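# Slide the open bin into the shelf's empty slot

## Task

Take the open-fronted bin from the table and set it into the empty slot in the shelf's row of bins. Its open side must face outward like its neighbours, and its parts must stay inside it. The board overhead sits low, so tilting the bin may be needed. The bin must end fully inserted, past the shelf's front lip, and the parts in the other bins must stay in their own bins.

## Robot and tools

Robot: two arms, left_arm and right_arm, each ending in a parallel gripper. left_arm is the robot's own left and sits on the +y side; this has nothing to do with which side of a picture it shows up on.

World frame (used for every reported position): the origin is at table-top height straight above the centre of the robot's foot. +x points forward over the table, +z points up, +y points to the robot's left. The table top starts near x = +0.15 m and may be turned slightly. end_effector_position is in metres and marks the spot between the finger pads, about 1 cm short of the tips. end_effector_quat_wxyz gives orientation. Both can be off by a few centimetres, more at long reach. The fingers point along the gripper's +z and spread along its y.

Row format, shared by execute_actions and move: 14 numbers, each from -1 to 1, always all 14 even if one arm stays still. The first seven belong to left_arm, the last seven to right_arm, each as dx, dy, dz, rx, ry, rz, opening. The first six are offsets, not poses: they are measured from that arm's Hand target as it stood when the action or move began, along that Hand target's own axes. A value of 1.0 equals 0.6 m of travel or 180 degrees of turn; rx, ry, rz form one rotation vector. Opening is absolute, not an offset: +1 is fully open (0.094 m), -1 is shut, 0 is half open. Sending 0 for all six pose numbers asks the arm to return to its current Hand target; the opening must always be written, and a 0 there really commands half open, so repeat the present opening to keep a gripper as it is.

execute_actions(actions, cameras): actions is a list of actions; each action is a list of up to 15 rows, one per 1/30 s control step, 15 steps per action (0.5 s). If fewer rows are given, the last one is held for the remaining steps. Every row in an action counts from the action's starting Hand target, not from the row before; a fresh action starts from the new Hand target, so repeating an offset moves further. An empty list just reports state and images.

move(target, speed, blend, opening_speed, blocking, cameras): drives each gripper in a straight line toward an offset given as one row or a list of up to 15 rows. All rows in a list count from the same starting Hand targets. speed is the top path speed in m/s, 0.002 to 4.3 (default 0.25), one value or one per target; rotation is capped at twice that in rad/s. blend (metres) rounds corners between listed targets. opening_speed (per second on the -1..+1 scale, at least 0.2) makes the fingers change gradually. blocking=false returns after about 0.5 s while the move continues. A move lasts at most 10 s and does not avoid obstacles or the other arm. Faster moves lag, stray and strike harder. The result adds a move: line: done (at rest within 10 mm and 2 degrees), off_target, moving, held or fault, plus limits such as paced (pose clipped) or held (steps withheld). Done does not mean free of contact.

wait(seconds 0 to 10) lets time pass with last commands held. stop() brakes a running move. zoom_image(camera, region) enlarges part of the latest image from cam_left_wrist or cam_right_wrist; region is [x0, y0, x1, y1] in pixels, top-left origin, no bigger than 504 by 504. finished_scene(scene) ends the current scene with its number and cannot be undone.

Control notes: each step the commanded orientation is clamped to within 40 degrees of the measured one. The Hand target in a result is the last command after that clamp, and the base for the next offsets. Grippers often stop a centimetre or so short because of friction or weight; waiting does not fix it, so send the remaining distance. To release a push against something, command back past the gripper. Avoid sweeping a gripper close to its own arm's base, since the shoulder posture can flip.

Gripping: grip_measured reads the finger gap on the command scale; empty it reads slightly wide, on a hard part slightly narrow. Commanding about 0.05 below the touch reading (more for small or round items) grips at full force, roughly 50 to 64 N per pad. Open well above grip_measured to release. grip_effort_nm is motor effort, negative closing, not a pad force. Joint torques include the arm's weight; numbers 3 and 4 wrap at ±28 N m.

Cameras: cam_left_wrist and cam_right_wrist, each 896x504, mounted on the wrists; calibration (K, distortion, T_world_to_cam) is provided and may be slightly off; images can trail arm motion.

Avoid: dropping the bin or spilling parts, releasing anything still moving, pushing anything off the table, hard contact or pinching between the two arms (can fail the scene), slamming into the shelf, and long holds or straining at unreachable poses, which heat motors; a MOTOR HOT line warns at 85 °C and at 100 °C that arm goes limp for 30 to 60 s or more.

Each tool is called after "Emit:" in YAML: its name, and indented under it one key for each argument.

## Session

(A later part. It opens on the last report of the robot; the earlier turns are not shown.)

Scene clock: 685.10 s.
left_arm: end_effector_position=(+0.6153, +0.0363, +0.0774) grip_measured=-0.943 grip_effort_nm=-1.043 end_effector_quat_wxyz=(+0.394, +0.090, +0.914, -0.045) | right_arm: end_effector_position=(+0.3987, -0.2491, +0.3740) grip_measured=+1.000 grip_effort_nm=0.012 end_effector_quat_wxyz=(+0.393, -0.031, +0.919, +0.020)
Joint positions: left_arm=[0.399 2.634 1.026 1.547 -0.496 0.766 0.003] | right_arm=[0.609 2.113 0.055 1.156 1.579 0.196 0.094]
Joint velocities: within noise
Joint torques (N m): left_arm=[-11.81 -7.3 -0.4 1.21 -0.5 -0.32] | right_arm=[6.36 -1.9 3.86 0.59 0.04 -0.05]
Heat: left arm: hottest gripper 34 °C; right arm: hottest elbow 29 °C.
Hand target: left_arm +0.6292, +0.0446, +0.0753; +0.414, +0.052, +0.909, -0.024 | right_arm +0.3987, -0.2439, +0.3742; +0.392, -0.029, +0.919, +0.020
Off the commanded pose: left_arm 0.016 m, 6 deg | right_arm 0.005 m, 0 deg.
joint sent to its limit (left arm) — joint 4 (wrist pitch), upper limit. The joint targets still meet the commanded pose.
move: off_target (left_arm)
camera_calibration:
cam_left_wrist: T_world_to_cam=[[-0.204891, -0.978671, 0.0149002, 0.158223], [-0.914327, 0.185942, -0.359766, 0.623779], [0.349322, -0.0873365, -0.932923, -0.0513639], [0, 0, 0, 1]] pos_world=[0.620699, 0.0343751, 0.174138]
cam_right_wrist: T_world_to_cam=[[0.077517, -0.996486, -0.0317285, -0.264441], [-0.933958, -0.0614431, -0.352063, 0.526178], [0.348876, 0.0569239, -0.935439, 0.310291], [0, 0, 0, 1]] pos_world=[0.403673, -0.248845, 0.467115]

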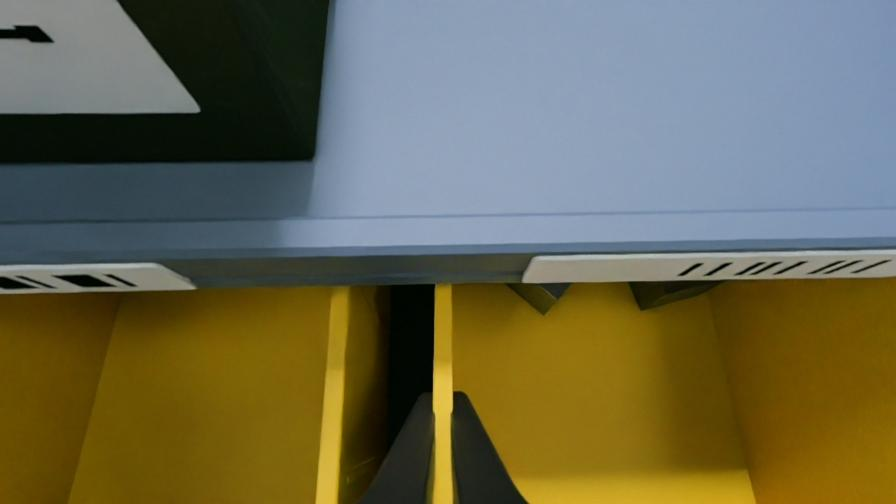

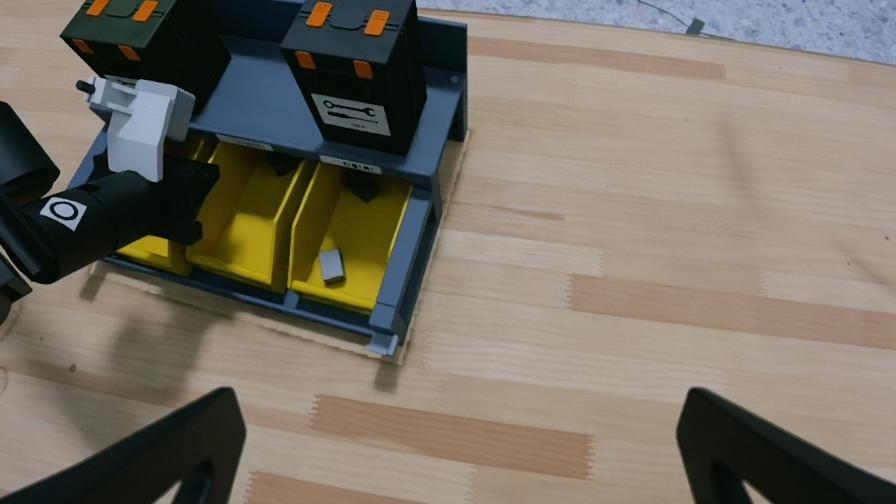

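Emit:
move:
  target:
    - [0.0065, -0.0057, -0.0127, 0, 0, 0, -1, 0, 0, 0, 0, 0, 0, 1]
    - [0.0065, -0.0057, -0.0127, 0, 0, 0, -0.8, 0, 0, 0, 0, 0, 0, 1]
  speed: 0.05
  opening_speed: 0.3

Emit:
zoom_image:
  camera: "cam_right_wrist"
  region: [160, 220, 320, 310]

Scene clock: 695.03 s.
left_arm: end_effector_position=(+0.6149, +0.0382, +0.0762) grip_measured=-0.803 grip_effort_nm=0.095 end_effector_quat_wxyz=(+0.388, +0.075, +0.918, -0.042) | right_arm: end_effector_position=(+0.3987, -0.2491, +0.3740) grip_measured=+1.000 grip_effort_nm=0.007 end_effector_quat_wxyz=(+0.393, -0.031, +0.919, +0.020)
Joint positions: left_arm=[0.396 2.635 1.029 1.548 -0.52 0.74 0.009] | right_arm=[0.609 2.113 0.055 1.156 1.579 0.196 0.094]
Joint velocities: within noise
Joint torques (N m): left_arm=[-12.45 -7.06 -1.65 1.18 -0.13 -0.16] | right_arm=[6.3 -1.55 4.04 0.57 0.04 -0.05]
Heat: left arm: hottest gripper 34 °C; right arm: hottest elbow 29 °C.
Hand target: left_arm +0.6207, +0.0423, +0.0772; +0.414, +0.052, +0.909, -0.024 | right_arm +0.3987, -0.2439, +0.3742; +0.392, -0.029, +0.919, +0.020
Off the commanded pose: left_arm 0.007 m, 5 deg | right_arm 0.005 m, 0 deg.
joint sent to its limit (left arm) — joint 4 (wrist pitch), upper limit. The joint targets are off in orientation, not in position.
move: off_target (left_arm); target 2's new opening was sent with left_arm's hand 0.008 m and 5 deg from that target
camera_calibration:
cam_left_wrist: T_world_to_cam=[[-0.173738, -0.98453, 0.0227025, 0.140458], [-0.924921, 0.155217, -0.347029, 0.629351], [0.338137, -0.0812903, -0.93758, -0.0451092], [0, 0, 0, 1]] pos_world=[0.621756, 0.0369321, 0.172921]
cam_right_wrist: T_world_to_cam=[[0.077517, -0.996486, -0.0317285, -0.264441], [-0.933958, -0.0614431, -0.352063, 0.526178], [0.348876, 0.0569239, -0.935439, 0.310291], [0, 0, 0, 1]] pos_world=[0.403673, -0.248845, 0.467115]

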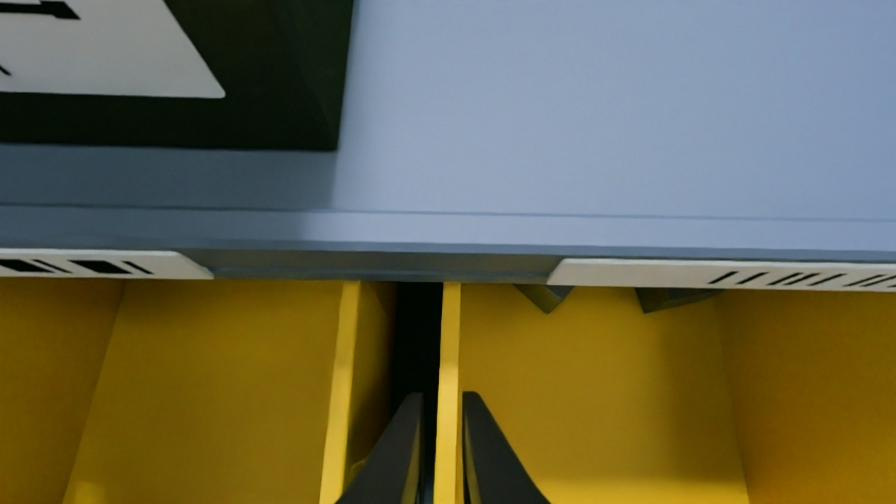

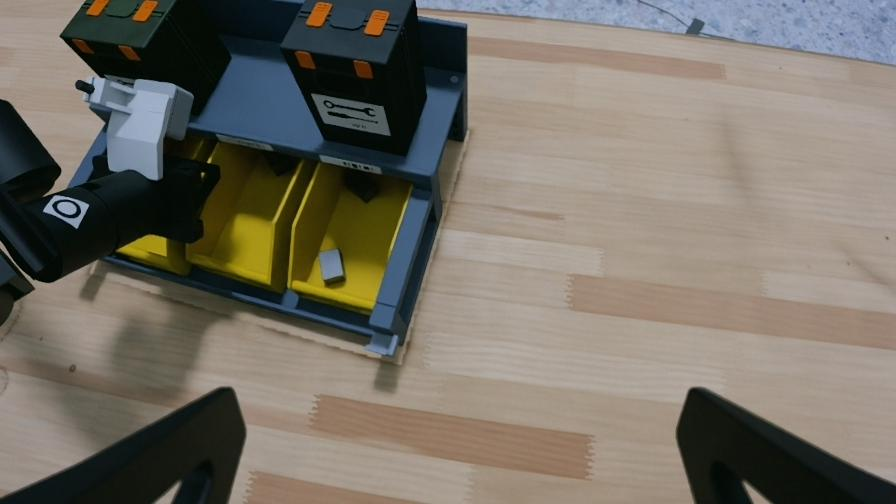

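Scaled by 3.150.

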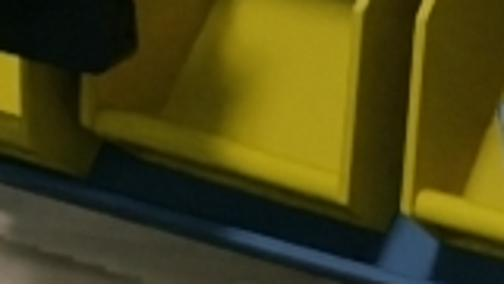

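Emit:
move:
  target:
    - [0, 0, -0.07, 0, 0, 0, -0.8, 0, 0, 0, 0, 0, 0, 1]
    - [0.02, 0, -0.22, 0, 0.05, 0, -0.8, 0, 0, 0, 0, 0, 0, 1]
  speed: [0.06, 0.15]

Emit:
zoom_image:
  camera: "cam_right_wrist"
  region: [80, 130, 400, 330]

Scene clock: 704.67 s.
left_arm: end_effector_position=(+0.5095, +0.0579, +0.1389) grip_measured=-0.801 grip_effort_nm=0.051 end_effector_quat_wxyz=(+0.289, +0.069, +0.955, -0.021) | right_arm: end_effector_position=(+0.3987, -0.2491, +0.3740) grip_measured=+1.000 grip_effort_nm=0.012 end_effector_quat_wxyz=(+0.393, -0.031, +0.919, +0.020)
Joint positions: left_arm=[0.212 2.605 0.776 1.549 -0.858 0.568 0.009] | right_arm=[0.609 2.113 0.055 1.156 1.579 0.196 0.094]
Joint velocities: within noise
Joint torques (N m): left_arm=[-13.86 -7.59 -3.47 0.98 0.02 -0.21] | right_arm=[6.42 -1.49 4.12 0.79 -0.01 -0.02]
Heat: left arm: hottest gripper 33 °C; right arm: hottest elbow 29 °C.
Hand target: left_arm +0.5140, +0.0546, +0.1549; +0.341, +0.054, +0.938, -0.020 | right_arm +0.3987, -0.2439, +0.3742; +0.392, -0.029, +0.919, +0.020
Off the commanded pose: left_arm 0.017 m, 7 deg | right_arm 0.005 m, 0 deg.
joint sent to its limit (left arm) — joint 4 (wrist pitch), upper limit. The joint targets are off in orientation, not in position.
move: off_target (left_arm)
camera_calibration:
cam_left_wrist: T_world_to_cam=[[-0.147638, -0.98903, 0.00475009, 0.129628], [-0.97931, 0.145512, -0.140634, 0.550205], [0.1384, -0.0254148, -0.99005, 0.156684], [0, 0, 0, 1]] pos_world=[0.536274, 0.0521265, 0.231887]
cam_right_wrist: T_world_to_cam=[[0.077517, -0.996486, -0.0317285, -0.264441], [-0.933958, -0.0614431, -0.352063, 0.526178], [0.348876, 0.0569239, -0.935439, 0.310291], [0, 0, 0, 1]] pos_world=[0.403673, -0.248845, 0.467115]

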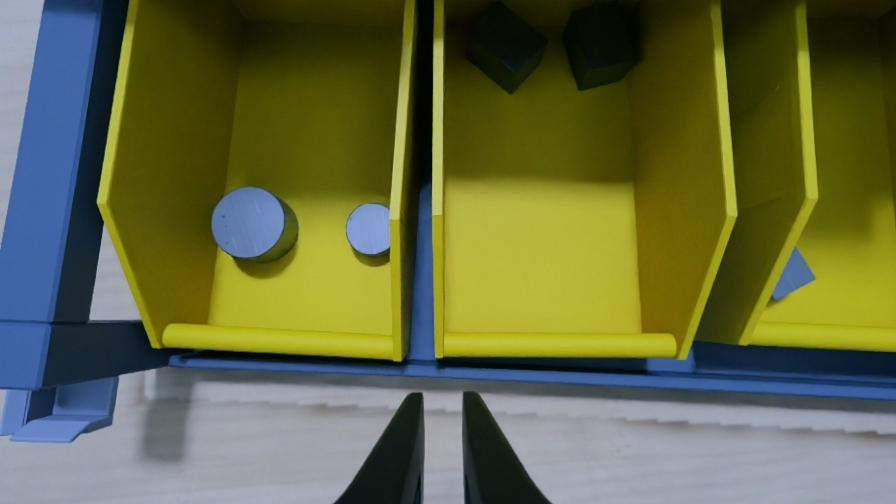

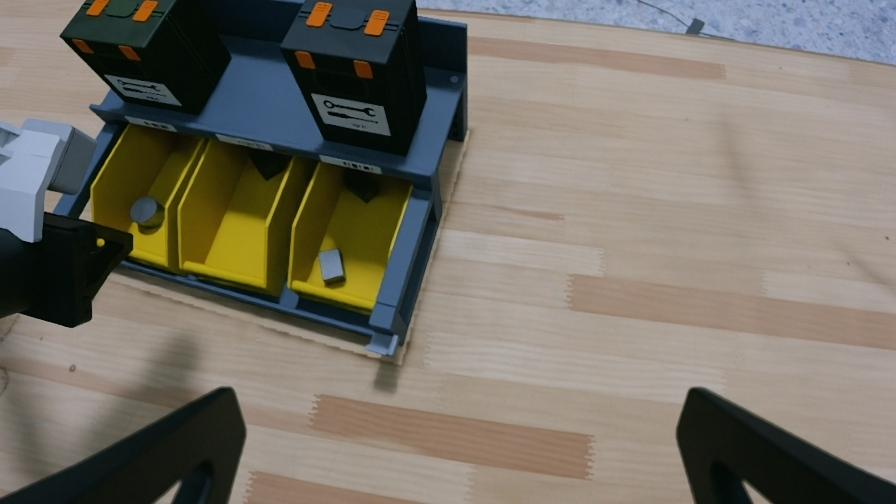

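Scaled by 1.575.

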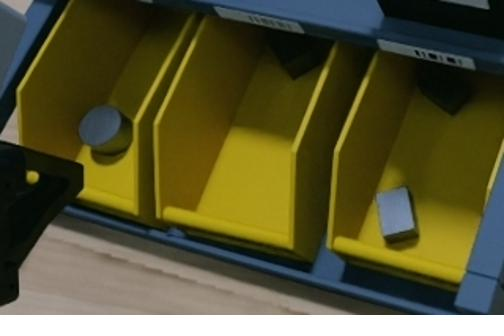

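Emit:
move:
  target: [0.0672, -0.077, 0.0067, 0.0143, 0.044, 0.0170, -1, 0, 0, 0, 0, 0, 0, 1]
  speed: 0.12

Scene clock: 716.53 s.
left_arm: end_effector_position=(+0.4816, +0.0234, +0.1152) grip_measured=-0.989 grip_effort_nm=-0.593 end_effector_quat_wxyz=(+0.267, +0.088, +0.960, -0.017) | right_arm: end_effector_position=(+0.3987, -0.2491, +0.3740) grip_measured=+1.000 grip_effort_nm=0.012 end_effector_quat_wxyz=(+0.393, -0.031, +0.919, +0.020)
Joint positions: left_arm=[0.194 2.713 0.874 1.486 -0.895 0.544 0.001] | right_arm=[0.609 2.113 0.055 1.156 1.579 0.196 0.094]
Joint velocities: within noise
Joint torques (N m): left_arm=[-14.39 -5.89 -1.83 0.14 0 -0.21] | right_arm=[6.53 -1.79 4.04 0.57 0.03 -0.04]
Heat: left arm: hottest gripper 33 °C; right arm: hottest elbow 29 °C.
Hand target: left_arm +0.4804, +0.0118, +0.1260; +0.275, +0.088, +0.957, -0.028 | right_arm +0.3987, -0.2439, +0.3742; +0.392, -0.029, +0.919, +0.020
Off the commanded pose: left_arm 0.016 m, 2 deg | right_arm 0.005 m, 0 deg.
move: off_target (left_arm)
camera_calibration:
cam_left_wrist: T_world_to_cam=[[-0.180266, -0.983568, -0.00992809, 0.108788], [-0.97913, 0.180397, -0.0936054, 0.518182], [0.0938582, -0.00715298, -0.99556, 0.157891], [0, 0, 0, 1]] pos_world=[0.512159, 0.0146509, 0.206775]
cam_right_wrist: T_world_to_cam=[[0.077517, -0.996486, -0.0317285, -0.264441], [-0.933958, -0.0614431, -0.352063, 0.526178], [0.348876, 0.0569239, -0.935439, 0.310291], [0, 0, 0, 1]] pos_world=[0.403673, -0.248845, 0.467115]

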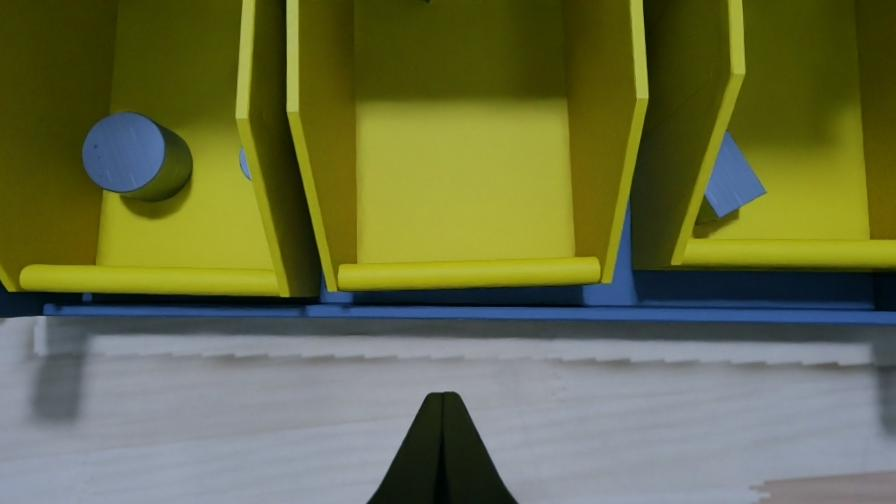

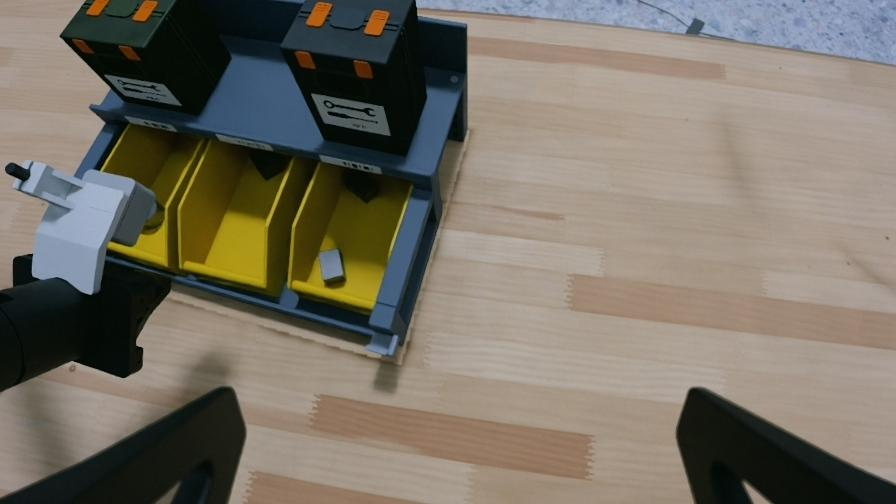

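Emit:
finished_scene:
  scene: 1

The scene is finished: the task was done.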